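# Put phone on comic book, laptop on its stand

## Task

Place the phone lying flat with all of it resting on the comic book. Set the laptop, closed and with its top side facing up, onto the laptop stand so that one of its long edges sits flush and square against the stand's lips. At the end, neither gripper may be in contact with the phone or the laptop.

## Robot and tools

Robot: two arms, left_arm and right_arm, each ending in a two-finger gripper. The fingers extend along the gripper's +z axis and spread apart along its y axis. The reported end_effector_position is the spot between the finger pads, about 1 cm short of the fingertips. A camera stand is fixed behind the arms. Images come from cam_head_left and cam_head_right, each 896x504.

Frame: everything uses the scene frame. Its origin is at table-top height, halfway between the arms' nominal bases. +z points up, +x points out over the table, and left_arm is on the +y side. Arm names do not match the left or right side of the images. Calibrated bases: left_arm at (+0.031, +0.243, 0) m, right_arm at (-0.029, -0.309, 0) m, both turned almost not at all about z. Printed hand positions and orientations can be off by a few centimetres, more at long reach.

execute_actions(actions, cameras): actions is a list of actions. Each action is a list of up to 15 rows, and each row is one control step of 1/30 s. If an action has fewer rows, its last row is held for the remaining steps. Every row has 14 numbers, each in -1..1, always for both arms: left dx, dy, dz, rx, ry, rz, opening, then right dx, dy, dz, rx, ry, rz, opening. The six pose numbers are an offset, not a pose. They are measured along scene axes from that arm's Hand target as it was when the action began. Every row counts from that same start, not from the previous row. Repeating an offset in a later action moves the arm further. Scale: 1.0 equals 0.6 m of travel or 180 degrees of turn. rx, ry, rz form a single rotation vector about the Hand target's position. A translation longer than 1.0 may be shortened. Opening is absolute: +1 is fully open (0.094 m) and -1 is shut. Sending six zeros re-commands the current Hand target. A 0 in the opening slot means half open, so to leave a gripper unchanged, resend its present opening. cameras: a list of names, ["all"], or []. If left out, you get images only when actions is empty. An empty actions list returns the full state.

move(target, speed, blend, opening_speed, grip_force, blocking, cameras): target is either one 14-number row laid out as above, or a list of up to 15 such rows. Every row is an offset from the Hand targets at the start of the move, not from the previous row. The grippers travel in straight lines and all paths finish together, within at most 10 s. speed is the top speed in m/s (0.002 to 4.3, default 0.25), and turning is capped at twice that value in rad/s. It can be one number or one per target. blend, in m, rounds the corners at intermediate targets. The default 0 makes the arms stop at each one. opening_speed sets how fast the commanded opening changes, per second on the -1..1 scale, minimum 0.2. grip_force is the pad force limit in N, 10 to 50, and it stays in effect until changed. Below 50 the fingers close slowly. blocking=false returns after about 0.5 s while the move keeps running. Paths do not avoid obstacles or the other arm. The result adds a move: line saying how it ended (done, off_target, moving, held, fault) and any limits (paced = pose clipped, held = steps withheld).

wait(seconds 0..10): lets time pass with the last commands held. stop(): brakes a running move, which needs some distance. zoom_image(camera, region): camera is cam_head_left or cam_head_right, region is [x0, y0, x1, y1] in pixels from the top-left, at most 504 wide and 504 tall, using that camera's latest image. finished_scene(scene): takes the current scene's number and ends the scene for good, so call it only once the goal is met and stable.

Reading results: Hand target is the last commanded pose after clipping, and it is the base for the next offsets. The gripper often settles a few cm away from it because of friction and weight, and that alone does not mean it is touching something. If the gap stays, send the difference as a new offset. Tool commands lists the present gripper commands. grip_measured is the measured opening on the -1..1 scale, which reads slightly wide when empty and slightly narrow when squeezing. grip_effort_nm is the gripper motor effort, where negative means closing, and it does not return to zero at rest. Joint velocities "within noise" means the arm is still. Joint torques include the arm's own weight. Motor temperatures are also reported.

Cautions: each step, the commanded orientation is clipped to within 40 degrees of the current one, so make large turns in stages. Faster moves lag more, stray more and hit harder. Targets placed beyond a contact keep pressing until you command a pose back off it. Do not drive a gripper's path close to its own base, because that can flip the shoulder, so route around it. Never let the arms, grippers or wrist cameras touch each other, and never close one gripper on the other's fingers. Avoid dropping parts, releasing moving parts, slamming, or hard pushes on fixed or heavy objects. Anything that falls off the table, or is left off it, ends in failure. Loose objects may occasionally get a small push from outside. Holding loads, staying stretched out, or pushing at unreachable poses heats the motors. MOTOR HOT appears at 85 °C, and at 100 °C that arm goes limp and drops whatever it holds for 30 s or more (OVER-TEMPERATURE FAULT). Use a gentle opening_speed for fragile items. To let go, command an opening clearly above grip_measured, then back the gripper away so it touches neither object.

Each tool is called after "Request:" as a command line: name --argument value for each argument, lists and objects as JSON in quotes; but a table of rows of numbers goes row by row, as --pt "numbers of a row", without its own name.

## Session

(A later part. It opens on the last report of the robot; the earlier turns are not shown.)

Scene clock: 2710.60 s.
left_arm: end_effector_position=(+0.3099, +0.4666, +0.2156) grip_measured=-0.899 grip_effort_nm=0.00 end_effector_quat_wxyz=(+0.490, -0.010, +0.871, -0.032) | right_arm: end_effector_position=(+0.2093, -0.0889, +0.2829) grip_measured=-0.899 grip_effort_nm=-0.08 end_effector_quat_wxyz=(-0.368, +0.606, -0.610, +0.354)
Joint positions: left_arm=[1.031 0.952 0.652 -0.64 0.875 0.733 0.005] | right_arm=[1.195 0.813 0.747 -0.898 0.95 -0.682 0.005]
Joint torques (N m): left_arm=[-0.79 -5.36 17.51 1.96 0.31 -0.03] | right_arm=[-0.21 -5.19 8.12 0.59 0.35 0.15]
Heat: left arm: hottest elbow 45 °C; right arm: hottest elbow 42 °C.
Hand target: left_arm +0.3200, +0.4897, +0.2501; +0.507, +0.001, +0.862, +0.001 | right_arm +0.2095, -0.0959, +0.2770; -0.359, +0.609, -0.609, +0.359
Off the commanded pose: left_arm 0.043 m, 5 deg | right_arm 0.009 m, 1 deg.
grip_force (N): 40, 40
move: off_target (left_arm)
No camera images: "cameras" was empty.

Request:
move --target '[0.1, 0.06, -0.11, 0, 0.061, 0, -0.9, 0, 0, 0, 0, 0, 0, -0.9]' --speed 0.2 --cameras '["cam_head_left", "cam_head_right"]'

Request:
zoom_image --camera "cam_head_left" --region '[110, 175, 250, 285]'

Request:
zoom_image --camera "cam_head_right" --region '[130, 180, 270, 290]'

Scene clock: 2715.77 s.
left_arm: end_effector_position=(+0.3579, +0.5066, +0.1549) grip_measured=-0.899 grip_effort_nm=0.00 end_effector_quat_wxyz=(+0.402, -0.015, +0.915, -0.024) | right_arm: end_effector_position=(+0.2093, -0.0889, +0.2829) grip_measured=-0.899 grip_effort_nm=-0.08 end_effector_quat_wxyz=(-0.368, +0.606, -0.610, +0.354)
Joint positions: left_arm=[0.908 1.222 0.749 -0.55 0.659 0.712 0.005] | right_arm=[1.195 0.813 0.747 -0.898 0.95 -0.682 0.005]
Joint torques (N m): left_arm=[-2.2 -9.58 16.55 1.7 0.26 -0.06] | right_arm=[-0.15 -5.13 8.08 0.57 0.35 0.15]
Heat: left arm: hottest elbow 46 °C; right arm: hottest elbow 42 °C.
Hand target: left_arm +0.3800, +0.5257, +0.1839; +0.422, +0.000, +0.906, +0.000 | right_arm +0.2095, -0.0959, +0.2770; -0.359, +0.609, -0.609, +0.359
Off the commanded pose: left_arm 0.041 m, 4 deg | right_arm 0.009 m, 1 deg.
grip_force (N): 40, 40
move: off_target (left_arm)

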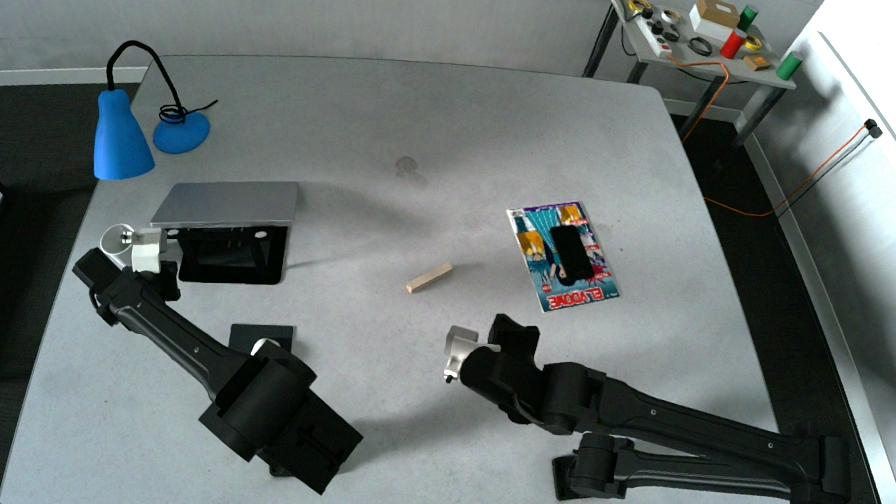

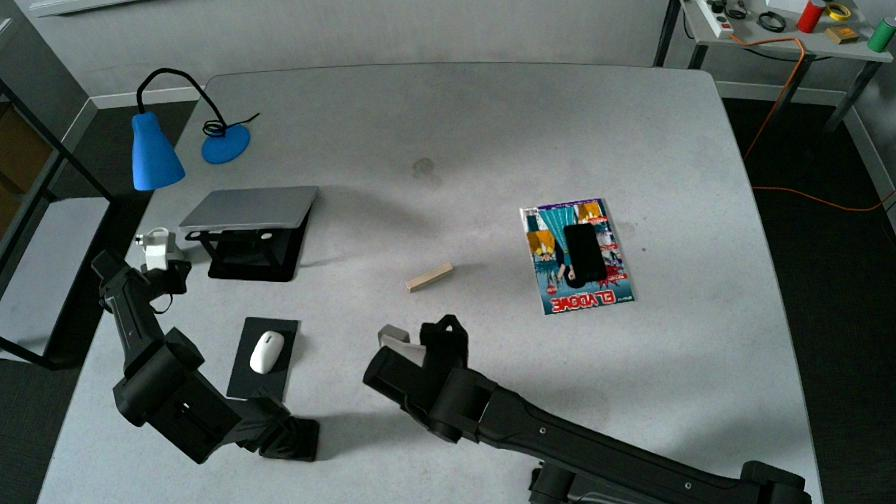

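Scaled by 3.600.

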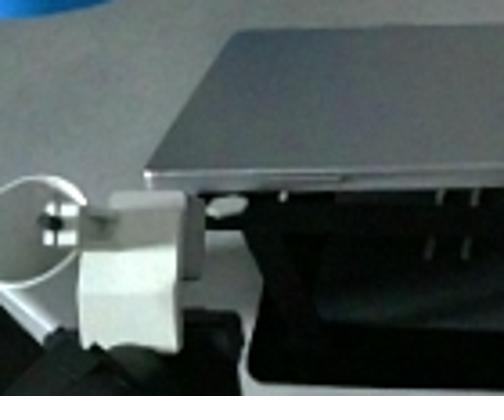

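Scaled by 3.600.

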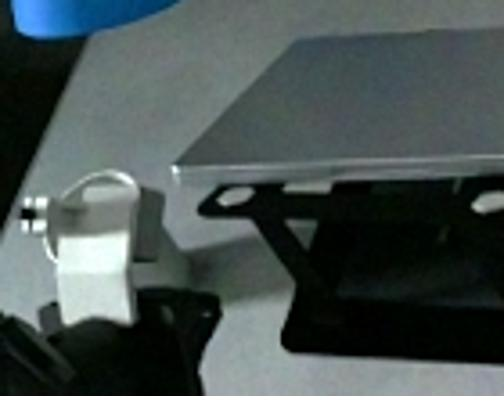

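Request:
move --pt "0 0.0572 -0.0265 0 0 0 -0.9 0 0 0 0 0 0 -0.9" --pt "0.11 0.0572 -0.0265 0 0 0 -0.9 0 0 0 0 0 0 -0.9" --speed 0.12 --cameras '["cam_head_left", "cam_head_right"]'

Request:
zoom_image --camera "cam_head_left" --region '[110, 175, 250, 285]'

Request:
zoom_image --camera "cam_head_right" --region '[130, 180, 270, 290]'

Scene clock: 2735.30 s.
left_arm: end_effector_position=(+0.4219, +0.5410, +0.1408) grip_measured=-0.899 grip_effort_nm=0.00 end_effector_quat_wxyz=(+0.401, -0.012, +0.916, -0.022) | right_arm: end_effector_position=(+0.2093, -0.0889, +0.2829) grip_measured=-0.899 grip_effort_nm=-0.08 end_effector_quat_wxyz=(-0.368, +0.606, -0.610, +0.354)
Joint positions: left_arm=[0.829 1.42 0.885 -0.442 0.614 0.638 0.005] | right_arm=[1.195 0.813 0.747 -0.898 0.95 -0.682 0.005]
Joint torques (N m): left_arm=[-2.49 -11.4 16.16 1.66 0.16 -0.08] | right_arm=[-0.21 -5.13 8.1 0.59 0.36 0.15]
Heat: left arm: hottest elbow 45 °C; right arm: hottest elbow 42 °C.
Hand target: left_arm +0.4459, +0.5602, +0.1680; +0.422, +0.000, +0.906, +0.000 | right_arm +0.2095, -0.0959, +0.2770; -0.359, +0.609, -0.609, +0.359
Off the commanded pose: left_arm 0.041 m, 4 deg | right_arm 0.009 m, 1 deg.
grip_force (N): 40, 40
move: off_target (left_arm)

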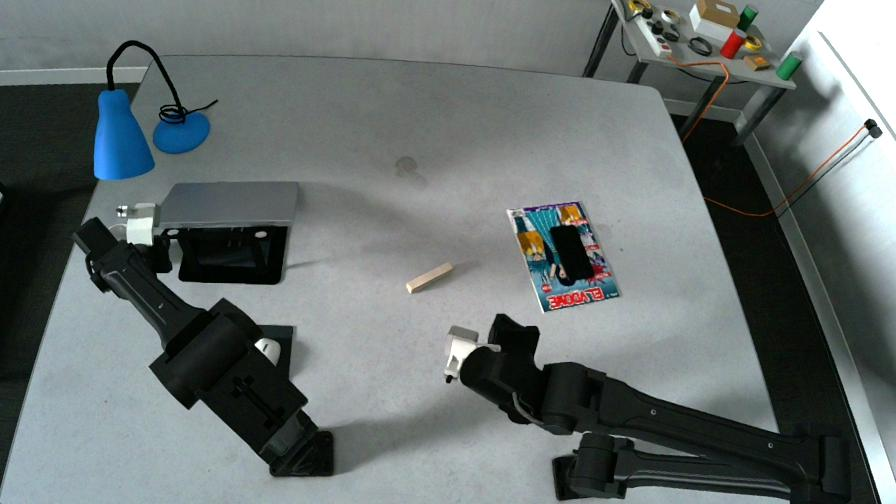

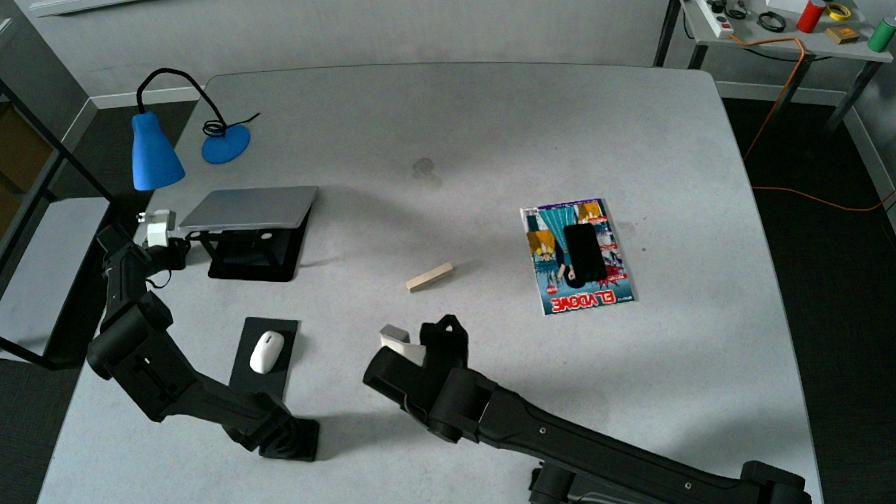

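Scaled by 3.600.

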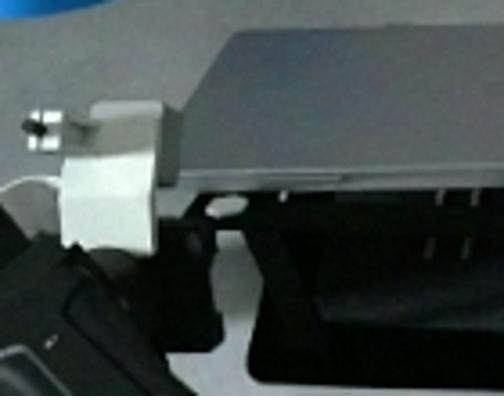

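Scaled by 3.600.

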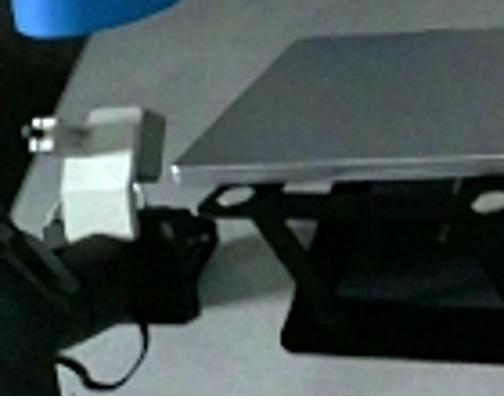

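Request:
move --pt "0 0 -0.03 0 0 0 -0.9 0 0 0 0 0 0 -0.9" --pt "0.0667 0 -0.03 0 0 0 -0.9 0 0 0 0 0 0 -0.9" --speed '[0.1, 0.06]' --cameras '["cam_head_left", "cam_head_right"]'

Request:
zoom_image --camera "cam_head_left" --region '[130, 165, 310, 305]'

Request:
zoom_image --camera "cam_head_right" --region '[150, 165, 330, 305]'

Scene clock: 2756.03 s.
left_arm: end_effector_position=(+0.4383, +0.5411, +0.1066) grip_measured=-0.899 grip_effort_nm=0.00 end_effector_quat_wxyz=(+0.381, -0.030, +0.923, -0.029) | right_arm: end_effector_position=(+0.2093, -0.0889, +0.2829) grip_measured=-0.899 grip_effort_nm=-0.08 end_effector_quat_wxyz=(-0.368, +0.606, -0.610, +0.354)
Joint positions: left_arm=[0.79 1.504 0.887 -0.377 0.567 0.582 0.005] | right_arm=[1.195 0.813 0.747 -0.898 0.95 -0.682 0.005]
Joint torques (N m): left_arm=[-3.43 -12.86 18.45 2.56 0.47 -0.1] | right_arm=[-0.15 -5.13 8.09 0.58 0.35 0.14]
Heat: left arm: hottest elbow 46 °C; right arm: hottest elbow 42 °C.
Hand target: left_arm +0.4860, +0.5601, +0.1502; +0.422, +0.000, +0.906, +0.001 | right_arm +0.2095, -0.0959, +0.2770; -0.359, +0.609, -0.609, +0.359
Off the commanded pose: left_arm 0.067 m, 7 deg | right_arm 0.009 m, 1 deg.
grip_force (N): 40, 40
move: off_target (left_arm)

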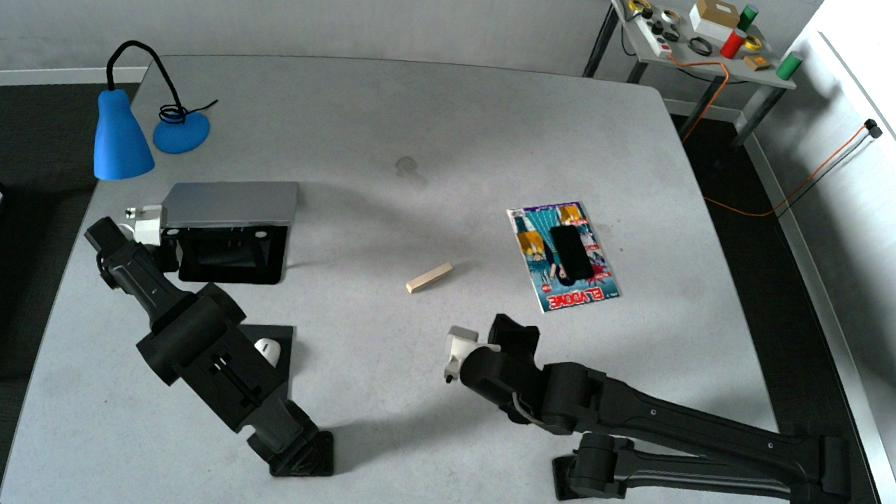

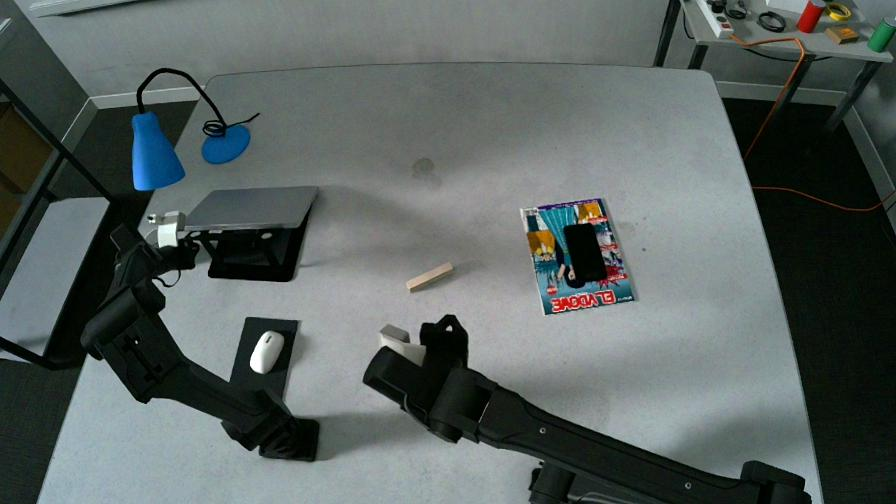

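Scaled by 2.800.

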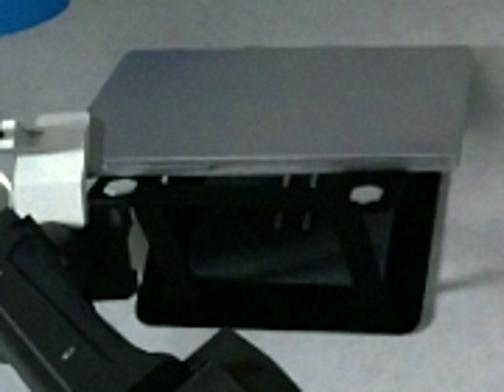

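Scaled by 2.800.

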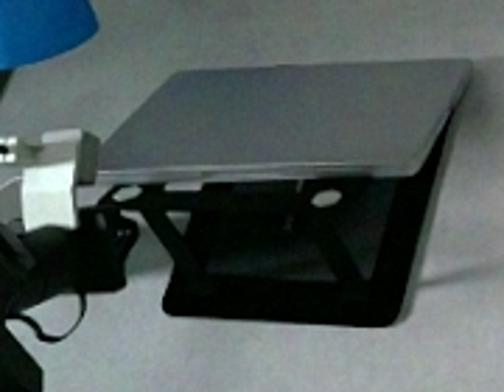

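Request:
move --pt "-0.0667 0 0 0 0 0 -0.9 0 0 0 0 0 0 -0.9" --pt "-0.0667 0 0.04 0 0 0 -0.9 0 0 0 0 0 0 -0.9" --speed '[0.1, 0.1]' --cameras '[]'

Scene clock: 2767.30 s.
left_arm: end_effector_position=(+0.4285, +0.5372, +0.1283) grip_measured=-0.899 grip_effort_nm=0.00 end_effector_quat_wxyz=(+0.391, -0.015, +0.920, -0.031) | right_arm: end_effector_position=(+0.2093, -0.0889, +0.2829) grip_measured=-0.899 grip_effort_nm=-0.08 end_effector_quat_wxyz=(-0.368, +0.606, -0.610, +0.354)
Joint positions: left_arm=[0.81 1.45 0.887 -0.433 0.602 0.622 0.005] | right_arm=[1.195 0.813 0.747 -0.898 0.95 -0.682 0.005]
Joint torques (N m): left_arm=[-0.62 -14.51 16.9 1.14 0.61 0.07] | right_arm=[-0.21 -5.25 8.09 0.58 0.36 0.15]
Motor temperatures (°C): left_arm=[22 27 49 24 28 23 26] | right_arm=[26 36 42 25 24 23 25]
Heat: left arm: hottest elbow 49 °C; right arm: hottest elbow 42 °C.
Hand target: left_arm +0.4459, +0.5601, +0.1742; +0.423, +0.000, +0.906, +0.000 | right_arm +0.2095, -0.0959, +0.2770; -0.359, +0.609, -0.609, +0.359
Off the commanded pose: left_arm 0.054 m, 6 deg | right_arm 0.009 m, 1 deg.
grip_force (N): 40, 40
move: off_target (left_arm)
No camera images: "cameras" was empty.

Request:
move --target '[0.0735, 0, 0, 0, 0, 0, -0.9, 0, 0, 0, 0, 0, 0, -0.9]' --speed 0.06 --cameras '["cam_head_left", "cam_head_right"]'

Request:
zoom_image --camera "cam_head_left" --region '[130, 165, 310, 305]'

Request:
zoom_image --camera "cam_head_right" --region '[150, 165, 330, 305]'

Scene clock: 2773.67 s.
left_arm: end_effector_position=(+0.4435, +0.5438, +0.1290) grip_measured=-0.899 grip_effort_nm=0.00 end_effector_quat_wxyz=(+0.382, -0.031, +0.923, -0.026) | right_arm: end_effector_position=(+0.2093, -0.0889, +0.2829) grip_measured=-0.899 grip_effort_nm=-0.08 end_effector_quat_wxyz=(-0.368, +0.606, -0.610, +0.354)
Joint positions: left_arm=[0.784 1.479 0.927 -0.434 0.56 0.573 0.005] | right_arm=[1.195 0.813 0.747 -0.898 0.95 -0.682 0.005]
Joint torques (N m): left_arm=[-4.37 -12.28 19.23 2.44 0.59 -0.09] | right_arm=[-0.26 -5.13 8.09 0.61 0.36 0.15]
Heat: left arm: hottest elbow 50 °C; right arm: hottest elbow 42 °C.
Hand target: left_arm +0.4900, +0.5600, +0.1741; +0.422, +0.000, +0.906, +0.000 | right_arm +0.2095, -0.0959, +0.2770; -0.359, +0.609, -0.609, +0.359
Off the commanded pose: left_arm 0.067 m, 7 deg | right_arm 0.009 m, 1 deg.
grip_force (N): 40, 40
move: off_target (left_arm)

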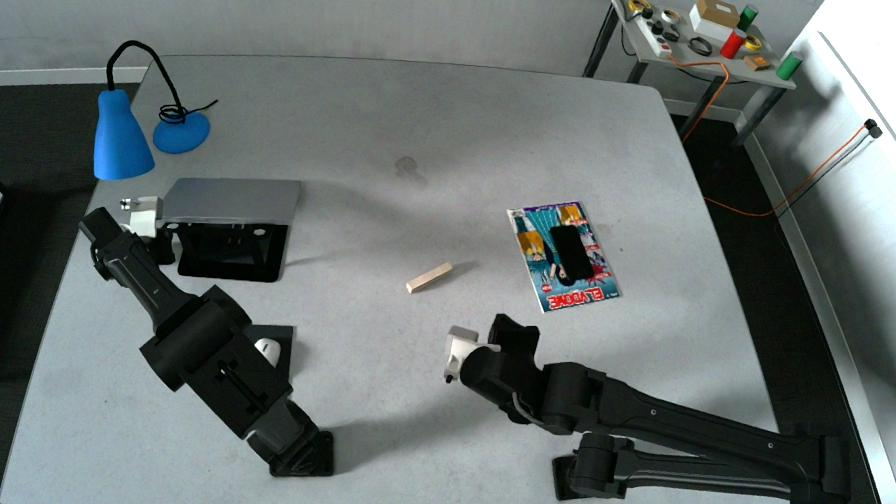

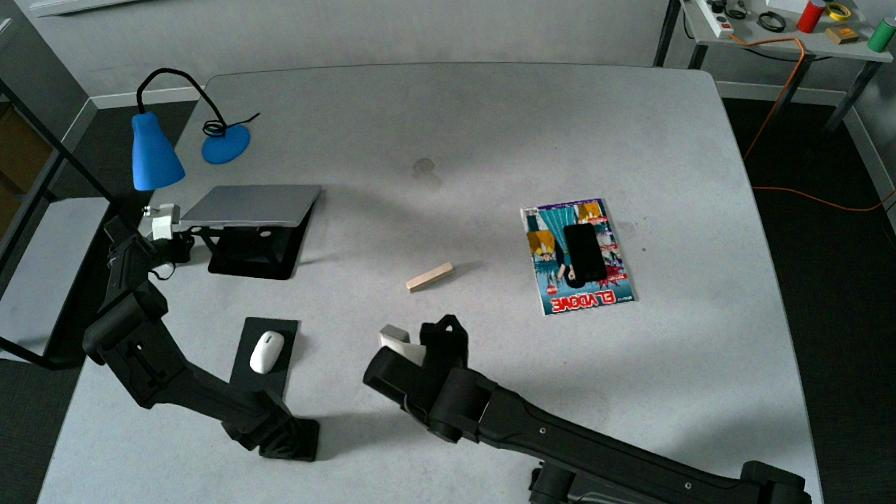

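Scaled by 2.800.

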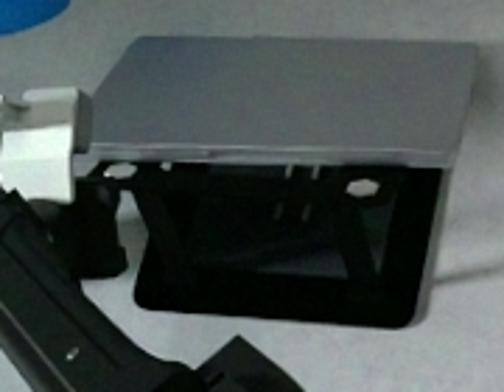

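Scaled by 2.800.

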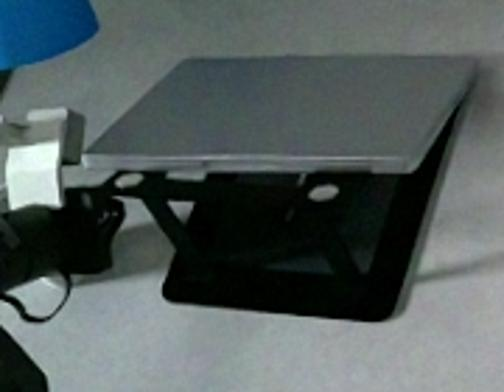

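Request:
zoom_image --camera "cam_head_left" --region '[130, 190, 210, 260]'

Request:
zoom_image --camera "cam_head_right" --region '[150, 195, 230, 265]'

Request:
zoom_image --camera "cam_head_left" --region '[230, 175, 310, 245]'

Scaled by 6.300.

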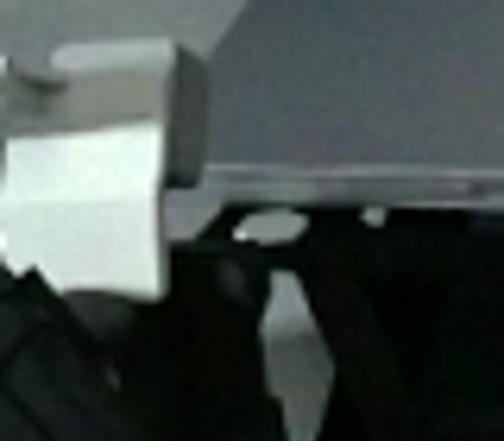

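Scaled by 6.300.

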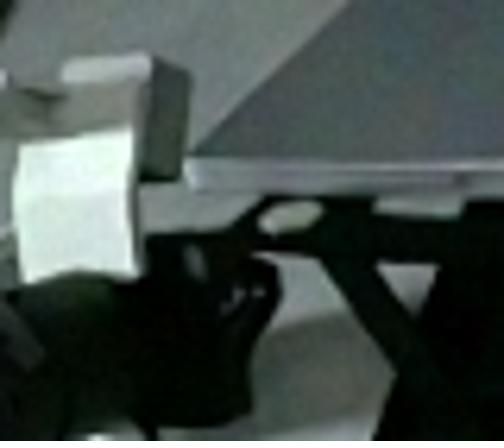

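Scaled by 6.300.

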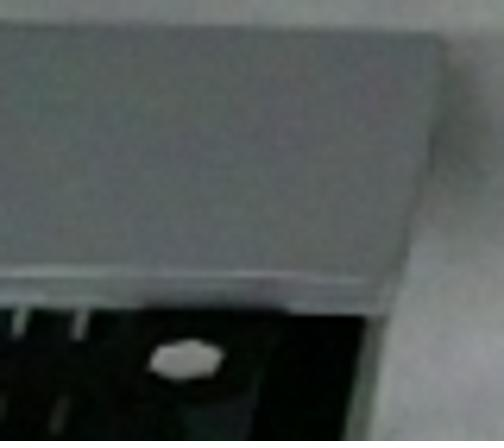

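Request:
move --pt "-0.1167 0 0 0 0 0 -0.9 0 0 0 0 0 0 -0.9" --pt "-0.1167 0 0.08 0 0.111 0 -0.9 0 0 0 0 0 0 -0.9" --speed '[0.15, 0.2]' --cameras '[]'

Scene clock: 2838.00 s.
left_arm: end_effector_position=(+0.4011, +0.5491, +0.1953) grip_measured=-0.899 grip_effort_nm=0.00 end_effector_quat_wxyz=(+0.243, -0.015, +0.970, -0.018) | right_arm: end_effector_position=(+0.2093, -0.0889, +0.2829) grip_measured=-0.899 grip_effort_nm=-0.08 end_effector_quat_wxyz=(-0.368, +0.606, -0.610, +0.354)
Joint positions: left_arm=[0.796 1.416 1.161 -0.987 0.373 0.731 0.005] | right_arm=[1.195 0.813 0.747 -0.898 0.95 -0.682 0.005]
Joint torques (N m): left_arm=[-2.55 -12.45 17.25 0.47 0.14 0.08] | right_arm=[-0.15 -5.13 8.1 0.58 0.36 0.14]
Heat: left arm: hottest elbow 53 °C; right arm: hottest elbow 42 °C.
Hand target: left_arm +0.4200, +0.5602, +0.2221; +0.259, +0.000, +0.966, +0.000 | right_arm +0.2095, -0.0959, +0.2770; -0.359, +0.609, -0.609, +0.359
Off the commanded pose: left_arm 0.035 m, 3 deg | right_arm 0.009 m, 1 deg.
grip_force (N): 40, 40
move: off_target (left_arm)
No camera images: "cameras" was empty.

Request:
move --pt "0 0 -0.07 0 0 0 -0.9 0 0 0 0 0 0 -0.9" --pt "0.04 0 -0.07 0 0 0 -0.9 0 0 0 0 0 0 -0.9" --speed '[0.12, 0.1]' --cameras '["cam_head_left", "cam_head_right"]'

Request:
zoom_image --camera "cam_head_left" --region '[110, 165, 250, 275]'

Request:
zoom_image --camera "cam_head_right" --region '[130, 165, 270, 275]'

Scene clock: 2844.73 s.
left_arm: end_effector_position=(+0.4298, +0.5526, +0.1667) grip_measured=-0.899 grip_effort_nm=0.00 end_effector_quat_wxyz=(+0.244, -0.004, +0.970, -0.014) | right_arm: end_effector_position=(+0.2093, -0.0889, +0.2829) grip_measured=-0.899 grip_effort_nm=-0.08 end_effector_quat_wxyz=(-0.368, +0.606, -0.610, +0.354)
Joint positions: left_arm=[0.754 1.491 1.161 -0.893 0.359 0.711 0.005] | right_arm=[1.195 0.813 0.747 -0.898 0.95 -0.682 0.005]
Joint torques (N m): left_arm=[-2.32 -14.04 13.56 1.44 0.11 -0.06] | right_arm=[-0.09 -5.07 8.09 0.59 0.36 0.15]
Motor temperatures (°C): left_arm=[22 27 54 24 28 23 26] | right_arm=[26 36 42 25 24 23 25]
Heat: left arm: hottest elbow 54 °C; right arm: hottest elbow 42 °C.
Hand target: left_arm +0.4440, +0.5601, +0.1800; +0.259, +0.001, +0.966, +0.000 | right_arm +0.2095, -0.0959, +0.2770; -0.359, +0.609, -0.609, +0.359
Off the commanded pose: left_arm 0.021 m, 2 deg | right_arm 0.009 m, 1 deg.
grip_force (N): 40, 40
move: off_target (left_arm)

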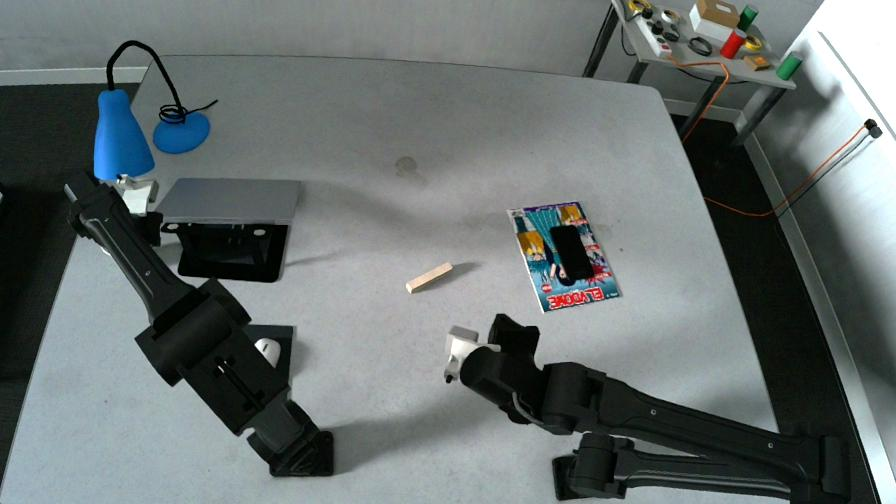

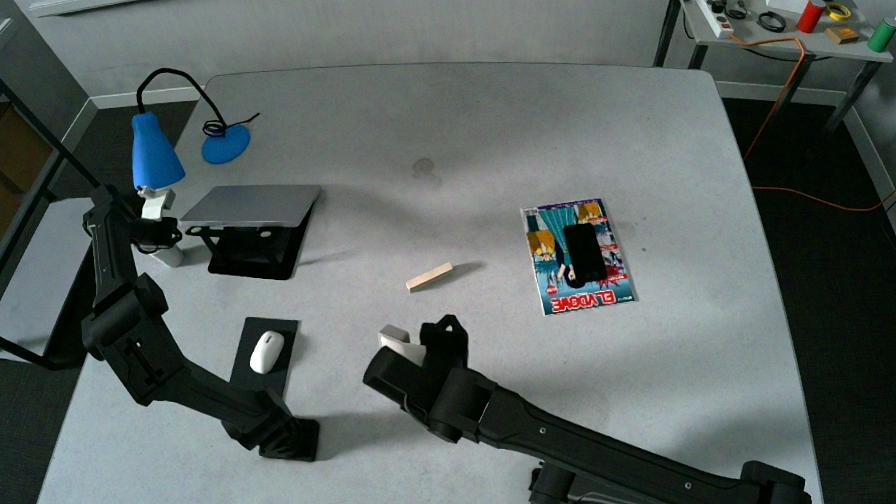

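Scaled by 3.600.

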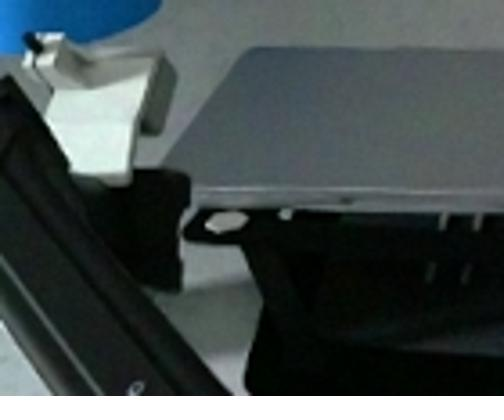

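Scaled by 3.600.

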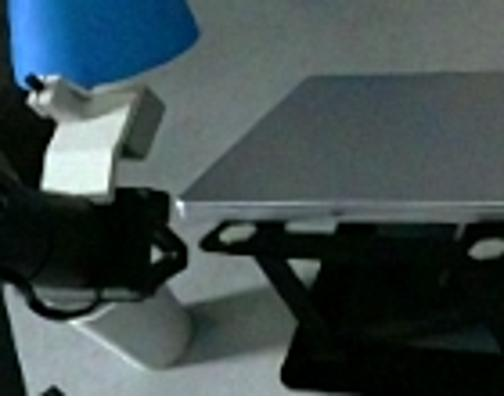

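Request:
zoom_image --camera "cam_head_left" --region '[140, 205, 190, 255]'

Request:
zoom_image --camera "cam_head_right" --region '[155, 210, 205, 260]'

Scaled by 10.080.

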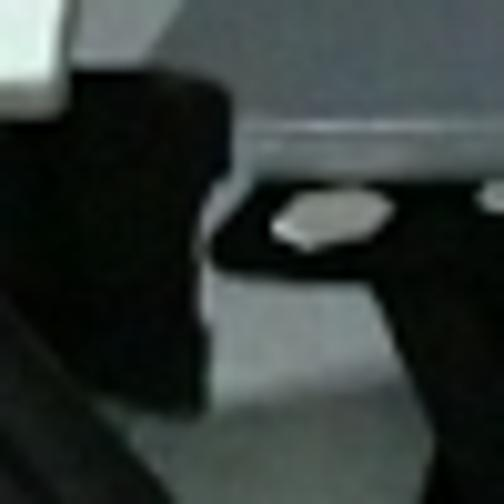

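Scaled by 10.080.

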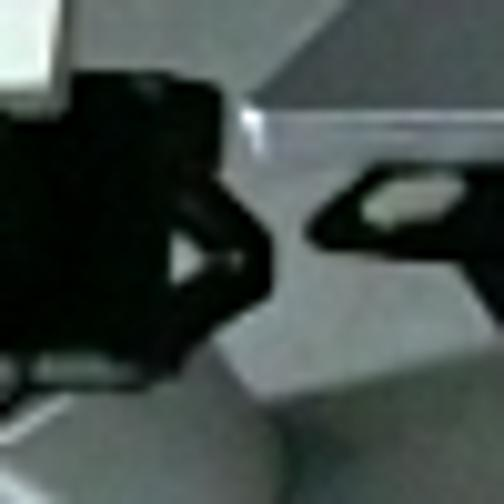

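Request:
move --pt "0 0.0167 -0.033 0 0 0 -0.9 0 0 0 0 0 0 -0.9" --pt "0.05 0.0167 -0.033 0 0 0 -0.9 0 0 0 0 0 0 -0.9" --speed '[0.08, 0.06]' --cameras '["cam_head_left", "cam_head_right"]'

Request:
zoom_image --camera "cam_head_left" --region '[130, 165, 310, 305]'

Request:
zoom_image --camera "cam_head_right" --region '[155, 200, 215, 260]'

Scene clock: 2868.70 s.
left_arm: end_effector_position=(+0.4414, +0.5587, +0.1335) grip_measured=-0.899 grip_effort_nm=0.00 end_effector_quat_wxyz=(+0.231, -0.015, +0.973, -0.021) | right_arm: end_effector_position=(+0.2093, -0.0889, +0.2829) grip_measured=-0.899 grip_effort_nm=-0.08 end_effector_quat_wxyz=(-0.368, +0.606, -0.610, +0.354)
Joint positions: left_arm=[0.742 1.566 1.161 -0.841 0.344 0.683 0.005] | right_arm=[1.195 0.813 0.747 -0.898 0.95 -0.682 0.005]
Joint torques (N m): left_arm=[-2.96 -14.51 16.95 1.59 0.33 -0.08] | right_arm=[-0.15 -5.07 8.1 0.59 0.35 0.14]
Heat: left arm: hottest elbow 52 °C; right arm: hottest elbow 42 °C.
Hand target: left_arm +0.4740, +0.5701, +0.1602; +0.259, +0.000, +0.966, +0.000 | right_arm +0.2095, -0.0959, +0.2770; -0.359, +0.609, -0.609, +0.359
Off the commanded pose: left_arm 0.044 m, 4 deg | right_arm 0.009 m, 1 deg.
grip_force (N): 40, 40
move: off_target (left_arm)

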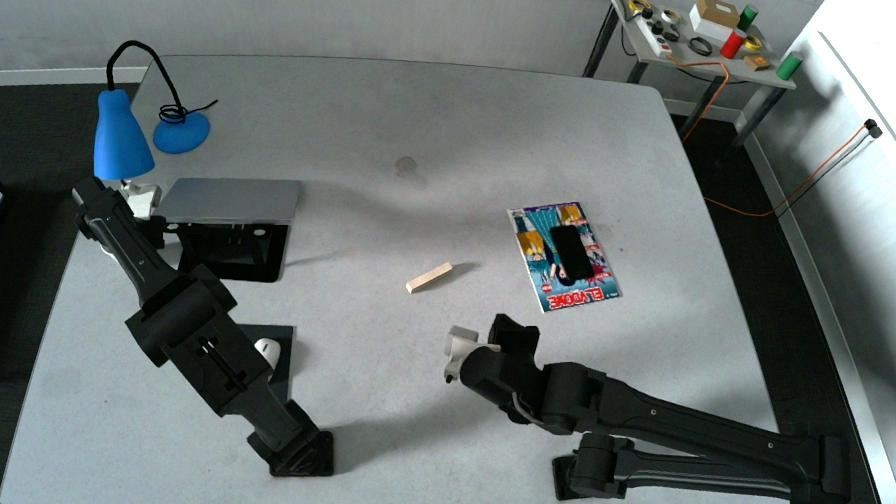

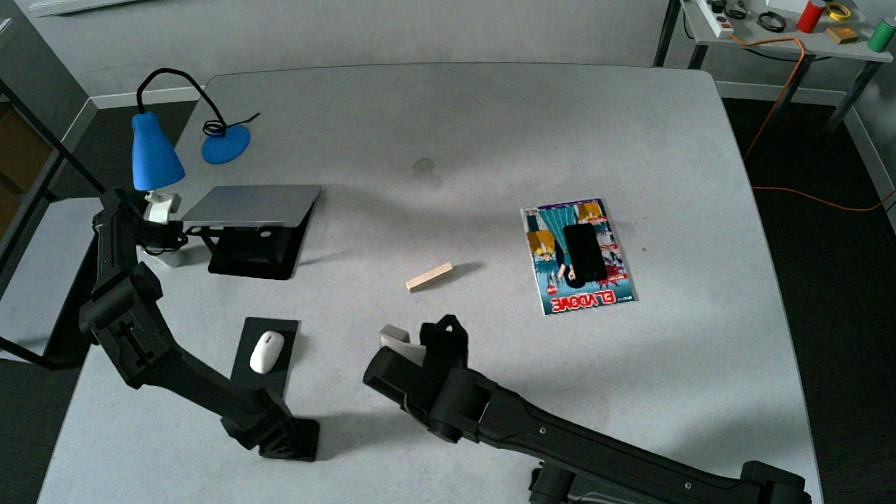

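Scaled by 2.800.

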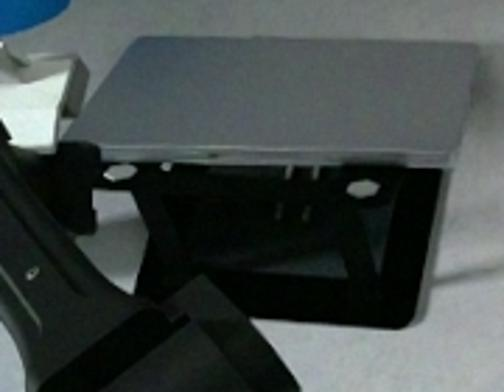

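Scaled by 8.400.

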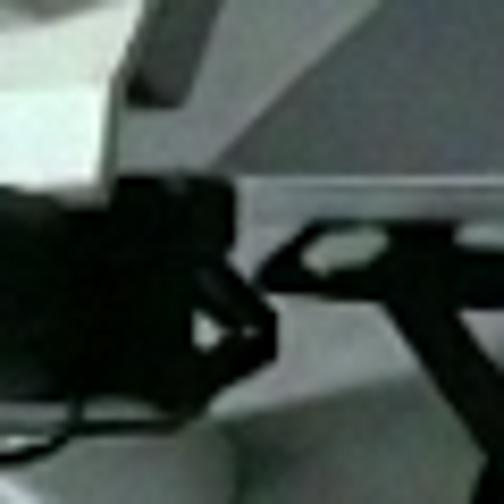

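Request:
move --target '[0.045, 0, 0, 0, 0, 0, -0.9, 0, 0, 0, 0, 0, 0, -0.9]' --speed 0.06 --cameras '["cam_head_left", "cam_head_right"]'

Request:
zoom_image --camera "cam_head_left" --region '[130, 165, 310, 305]'

Request:
zoom_image --camera "cam_head_right" --region '[155, 200, 215, 260]'

Scene clock: 2875.47 s.
left_arm: end_effector_position=(+0.4697, +0.5648, +0.1394) grip_measured=-0.899 grip_effort_nm=0.00 end_effector_quat_wxyz=(+0.237, -0.013, +0.971, -0.011) | right_arm: end_effector_position=(+0.2093, -0.0889, +0.2829) grip_measured=-0.899 grip_effort_nm=-0.08 end_effector_quat_wxyz=(-0.368, +0.606, -0.610, +0.354)
Joint positions: left_arm=[0.708 1.609 1.224 -0.83 0.326 0.649 0.005] | right_arm=[1.195 0.813 0.747 -0.898 0.95 -0.682 0.005]
Joint torques (N m): left_arm=[-2.96 -14.62 16.73 1.17 0.43 -0.1] | right_arm=[-0.15 -5.07 8.09 0.58 0.36 0.15]
Heat: left arm: hottest elbow 52 °C; right arm: hottest elbow 42 °C.
Hand target: left_arm +0.5010, +0.5702, +0.1602; +0.259, +0.000, +0.966, +0.000 | right_arm +0.2095, -0.0959, +0.2770; -0.359, +0.609, -0.609, +0.359
Off the commanded pose: left_arm 0.038 m, 3 deg | right_arm 0.009 m, 1 deg.
grip_force (N): 40, 40
move: off_target (left_arm)

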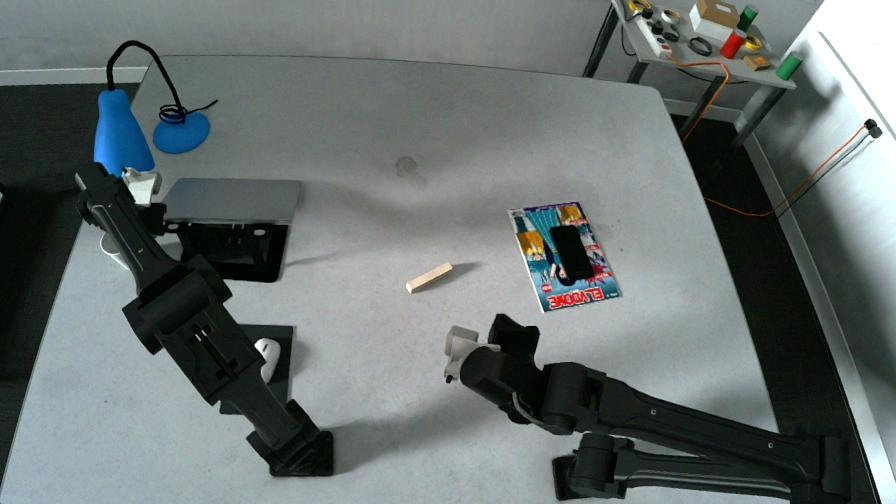

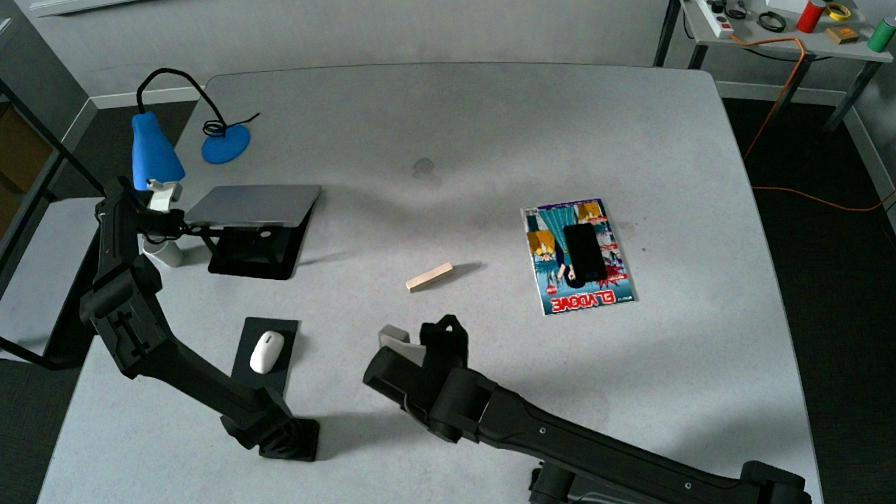

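Scaled by 2.800.

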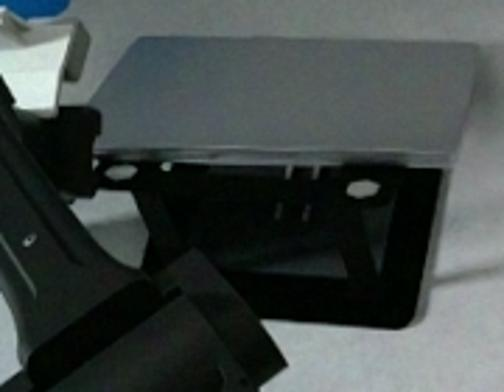

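Scaled by 8.400.

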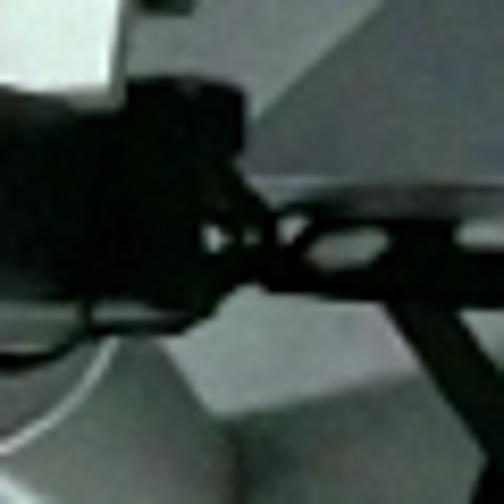

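Request:
move --target '[0.035, -0.0167, 0, 0, 0, 0, -0.9, 0, 0, 0, 0, 0, 0, -0.9]' --speed 0.05 --cameras '["cam_head_left", "cam_head_right"]'

Request:
zoom_image --camera "cam_head_left" --region '[130, 165, 310, 305]'

Request:
zoom_image --camera "cam_head_right" --region '[155, 185, 225, 240]'

Scene clock: 2880.43 s.
left_arm: end_effector_position=(+0.4752, +0.5657, +0.1374) grip_measured=-0.899 grip_effort_nm=0.00 end_effector_quat_wxyz=(+0.229, -0.026, +0.973, -0.006) | right_arm: end_effector_position=(+0.2093, -0.0889, +0.2829) grip_measured=-0.899 grip_effort_nm=-0.08 end_effector_quat_wxyz=(-0.368, +0.606, -0.610, +0.354)
Joint positions: left_arm=[0.694 1.621 1.238 -0.83 0.3 0.615 0.005] | right_arm=[1.195 0.813 0.747 -0.898 0.95 -0.682 0.005]
Joint torques (N m): left_arm=[-5.83 -14.68 17.48 1.52 0.79 -0.16] | right_arm=[-0.15 -5.13 8.1 0.59 0.36 0.14]
Heat: left arm: hottest elbow 52 °C; right arm: hottest elbow 42 °C.
Hand target: left_arm +0.5222, +0.5600, +0.1604; +0.259, +0.001, +0.966, +0.000 | right_arm +0.2095, -0.0959, +0.2770; -0.359, +0.609, -0.609, +0.359
Off the commanded pose: left_arm 0.052 m, 5 deg | right_arm 0.009 m, 1 deg.
grip_force (N): 40, 40
move: off_target (left_arm)

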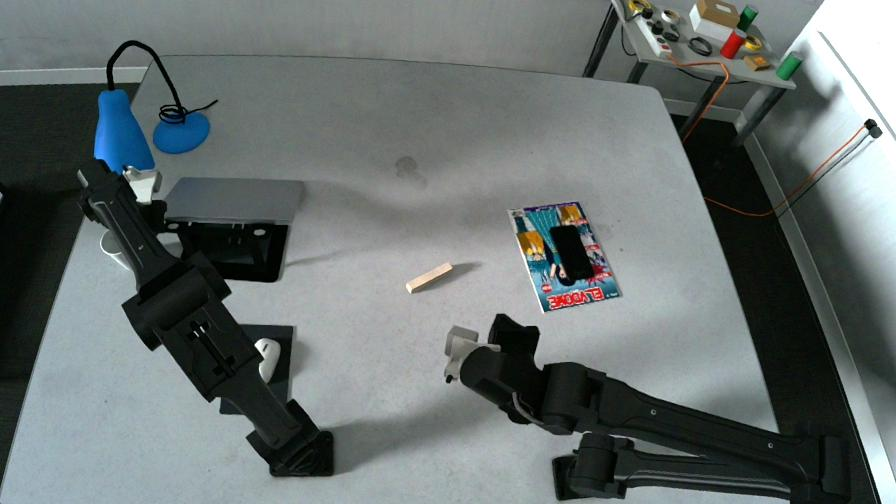

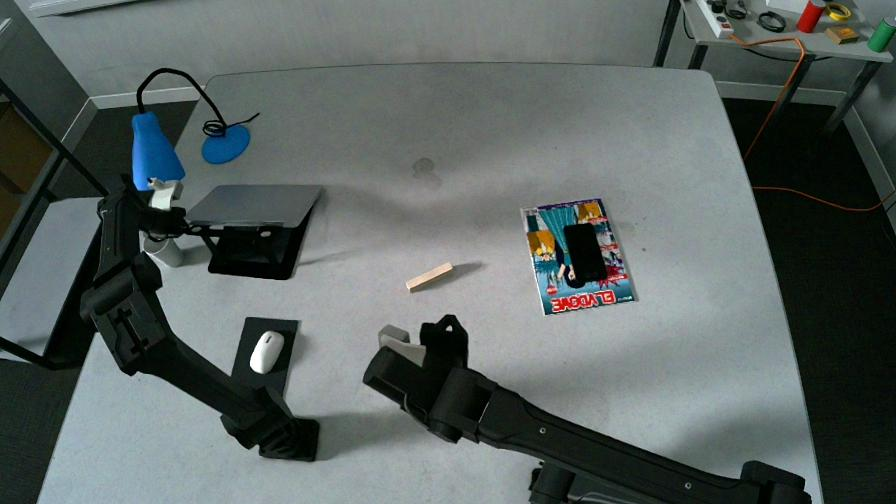

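Scaled by 2.800.

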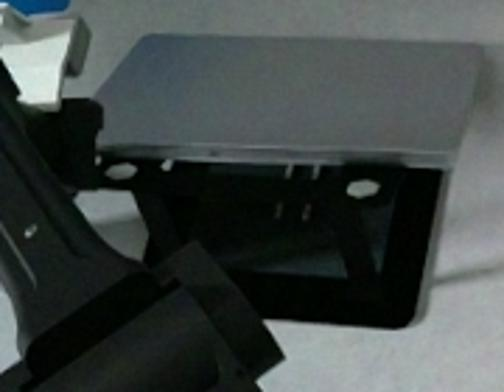

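Scaled by 7.200.

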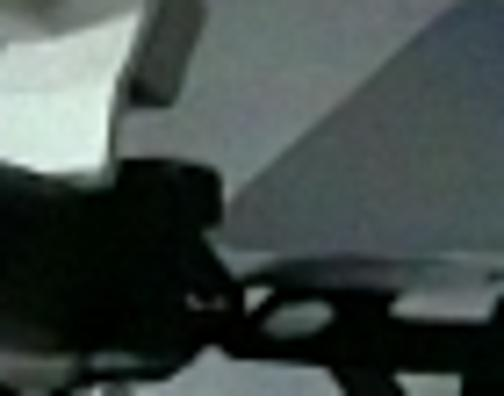

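Request:
move --target '[0.03, 0, 0, 0, 0, 0, -0.9, 0, 0, 0, 0, 0, 0, -0.9]' --speed 0.05 --cameras '["cam_head_left", "cam_head_right"]'

Request:
zoom_image --camera "cam_head_left" --region '[130, 165, 310, 305]'

Request:
zoom_image --camera "cam_head_right" --region '[165, 165, 345, 305]'

Scene clock: 2886.27 s.
left_arm: end_effector_position=(+0.4923, +0.5665, +0.1364) grip_measured=-0.899 grip_effort_nm=0.00 end_effector_quat_wxyz=(+0.229, -0.025, +0.973, -0.006) | right_arm: end_effector_position=(+0.2093, -0.0889, +0.2829) grip_measured=-0.899 grip_effort_nm=-0.08 end_effector_quat_wxyz=(-0.368, +0.606, -0.610, +0.354)
Joint positions: left_arm=[0.673 1.654 1.276 -0.83 0.291 0.596 0.005] | right_arm=[1.195 0.813 0.747 -0.898 0.95 -0.682 0.005]
Joint torques (N m): left_arm=[-5.3 -14.74 18.07 1.43 0.81 -0.16] | right_arm=[-0.21 -5.07 8.1 0.61 0.36 0.14]
Heat: left arm: hottest elbow 51 °C; right arm: hottest elbow 42 °C.
Hand target: left_arm +0.5401, +0.5601, +0.1603; +0.259, +0.000, +0.966, +0.000 | right_arm +0.2095, -0.0959, +0.2770; -0.359, +0.609, -0.609, +0.359
Off the commanded pose: left_arm 0.054 m, 5 deg | right_arm 0.009 m, 1 deg.
grip_force (N): 40, 40
move: off_target (left_arm)

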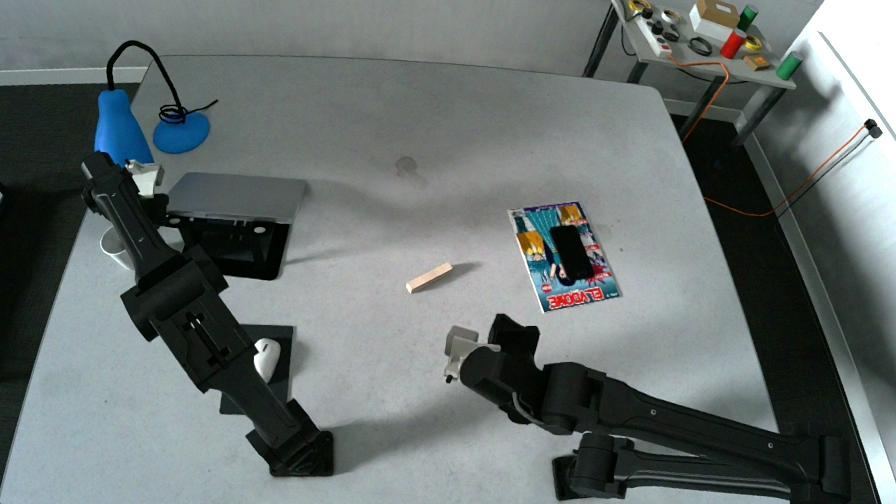

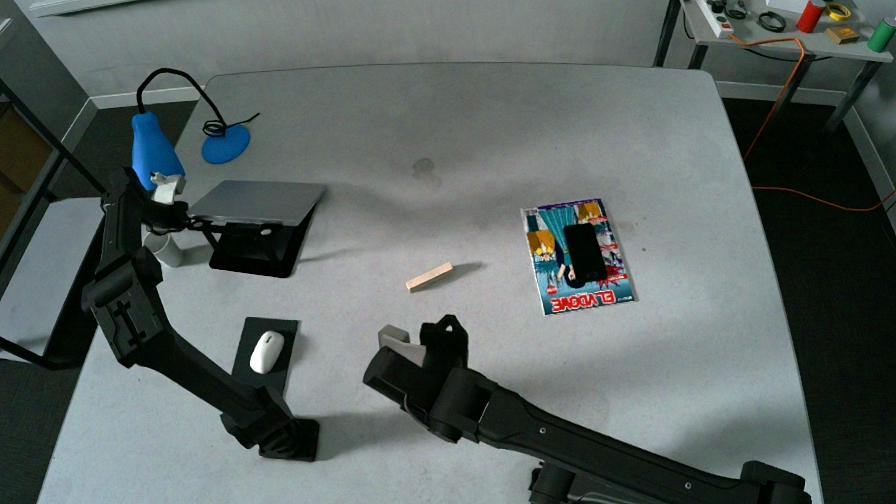

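Scaled by 2.800.

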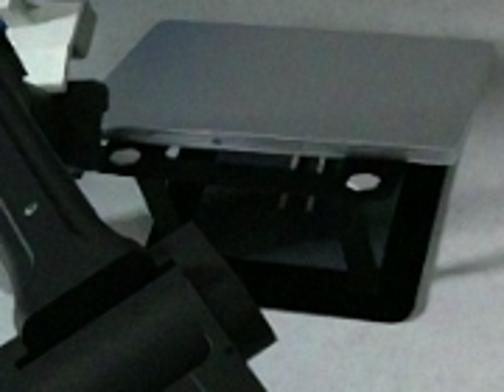

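Scaled by 2.800.

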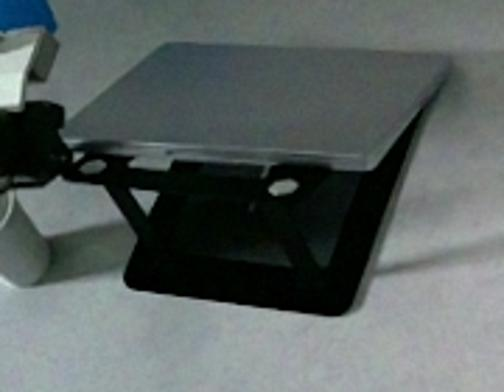

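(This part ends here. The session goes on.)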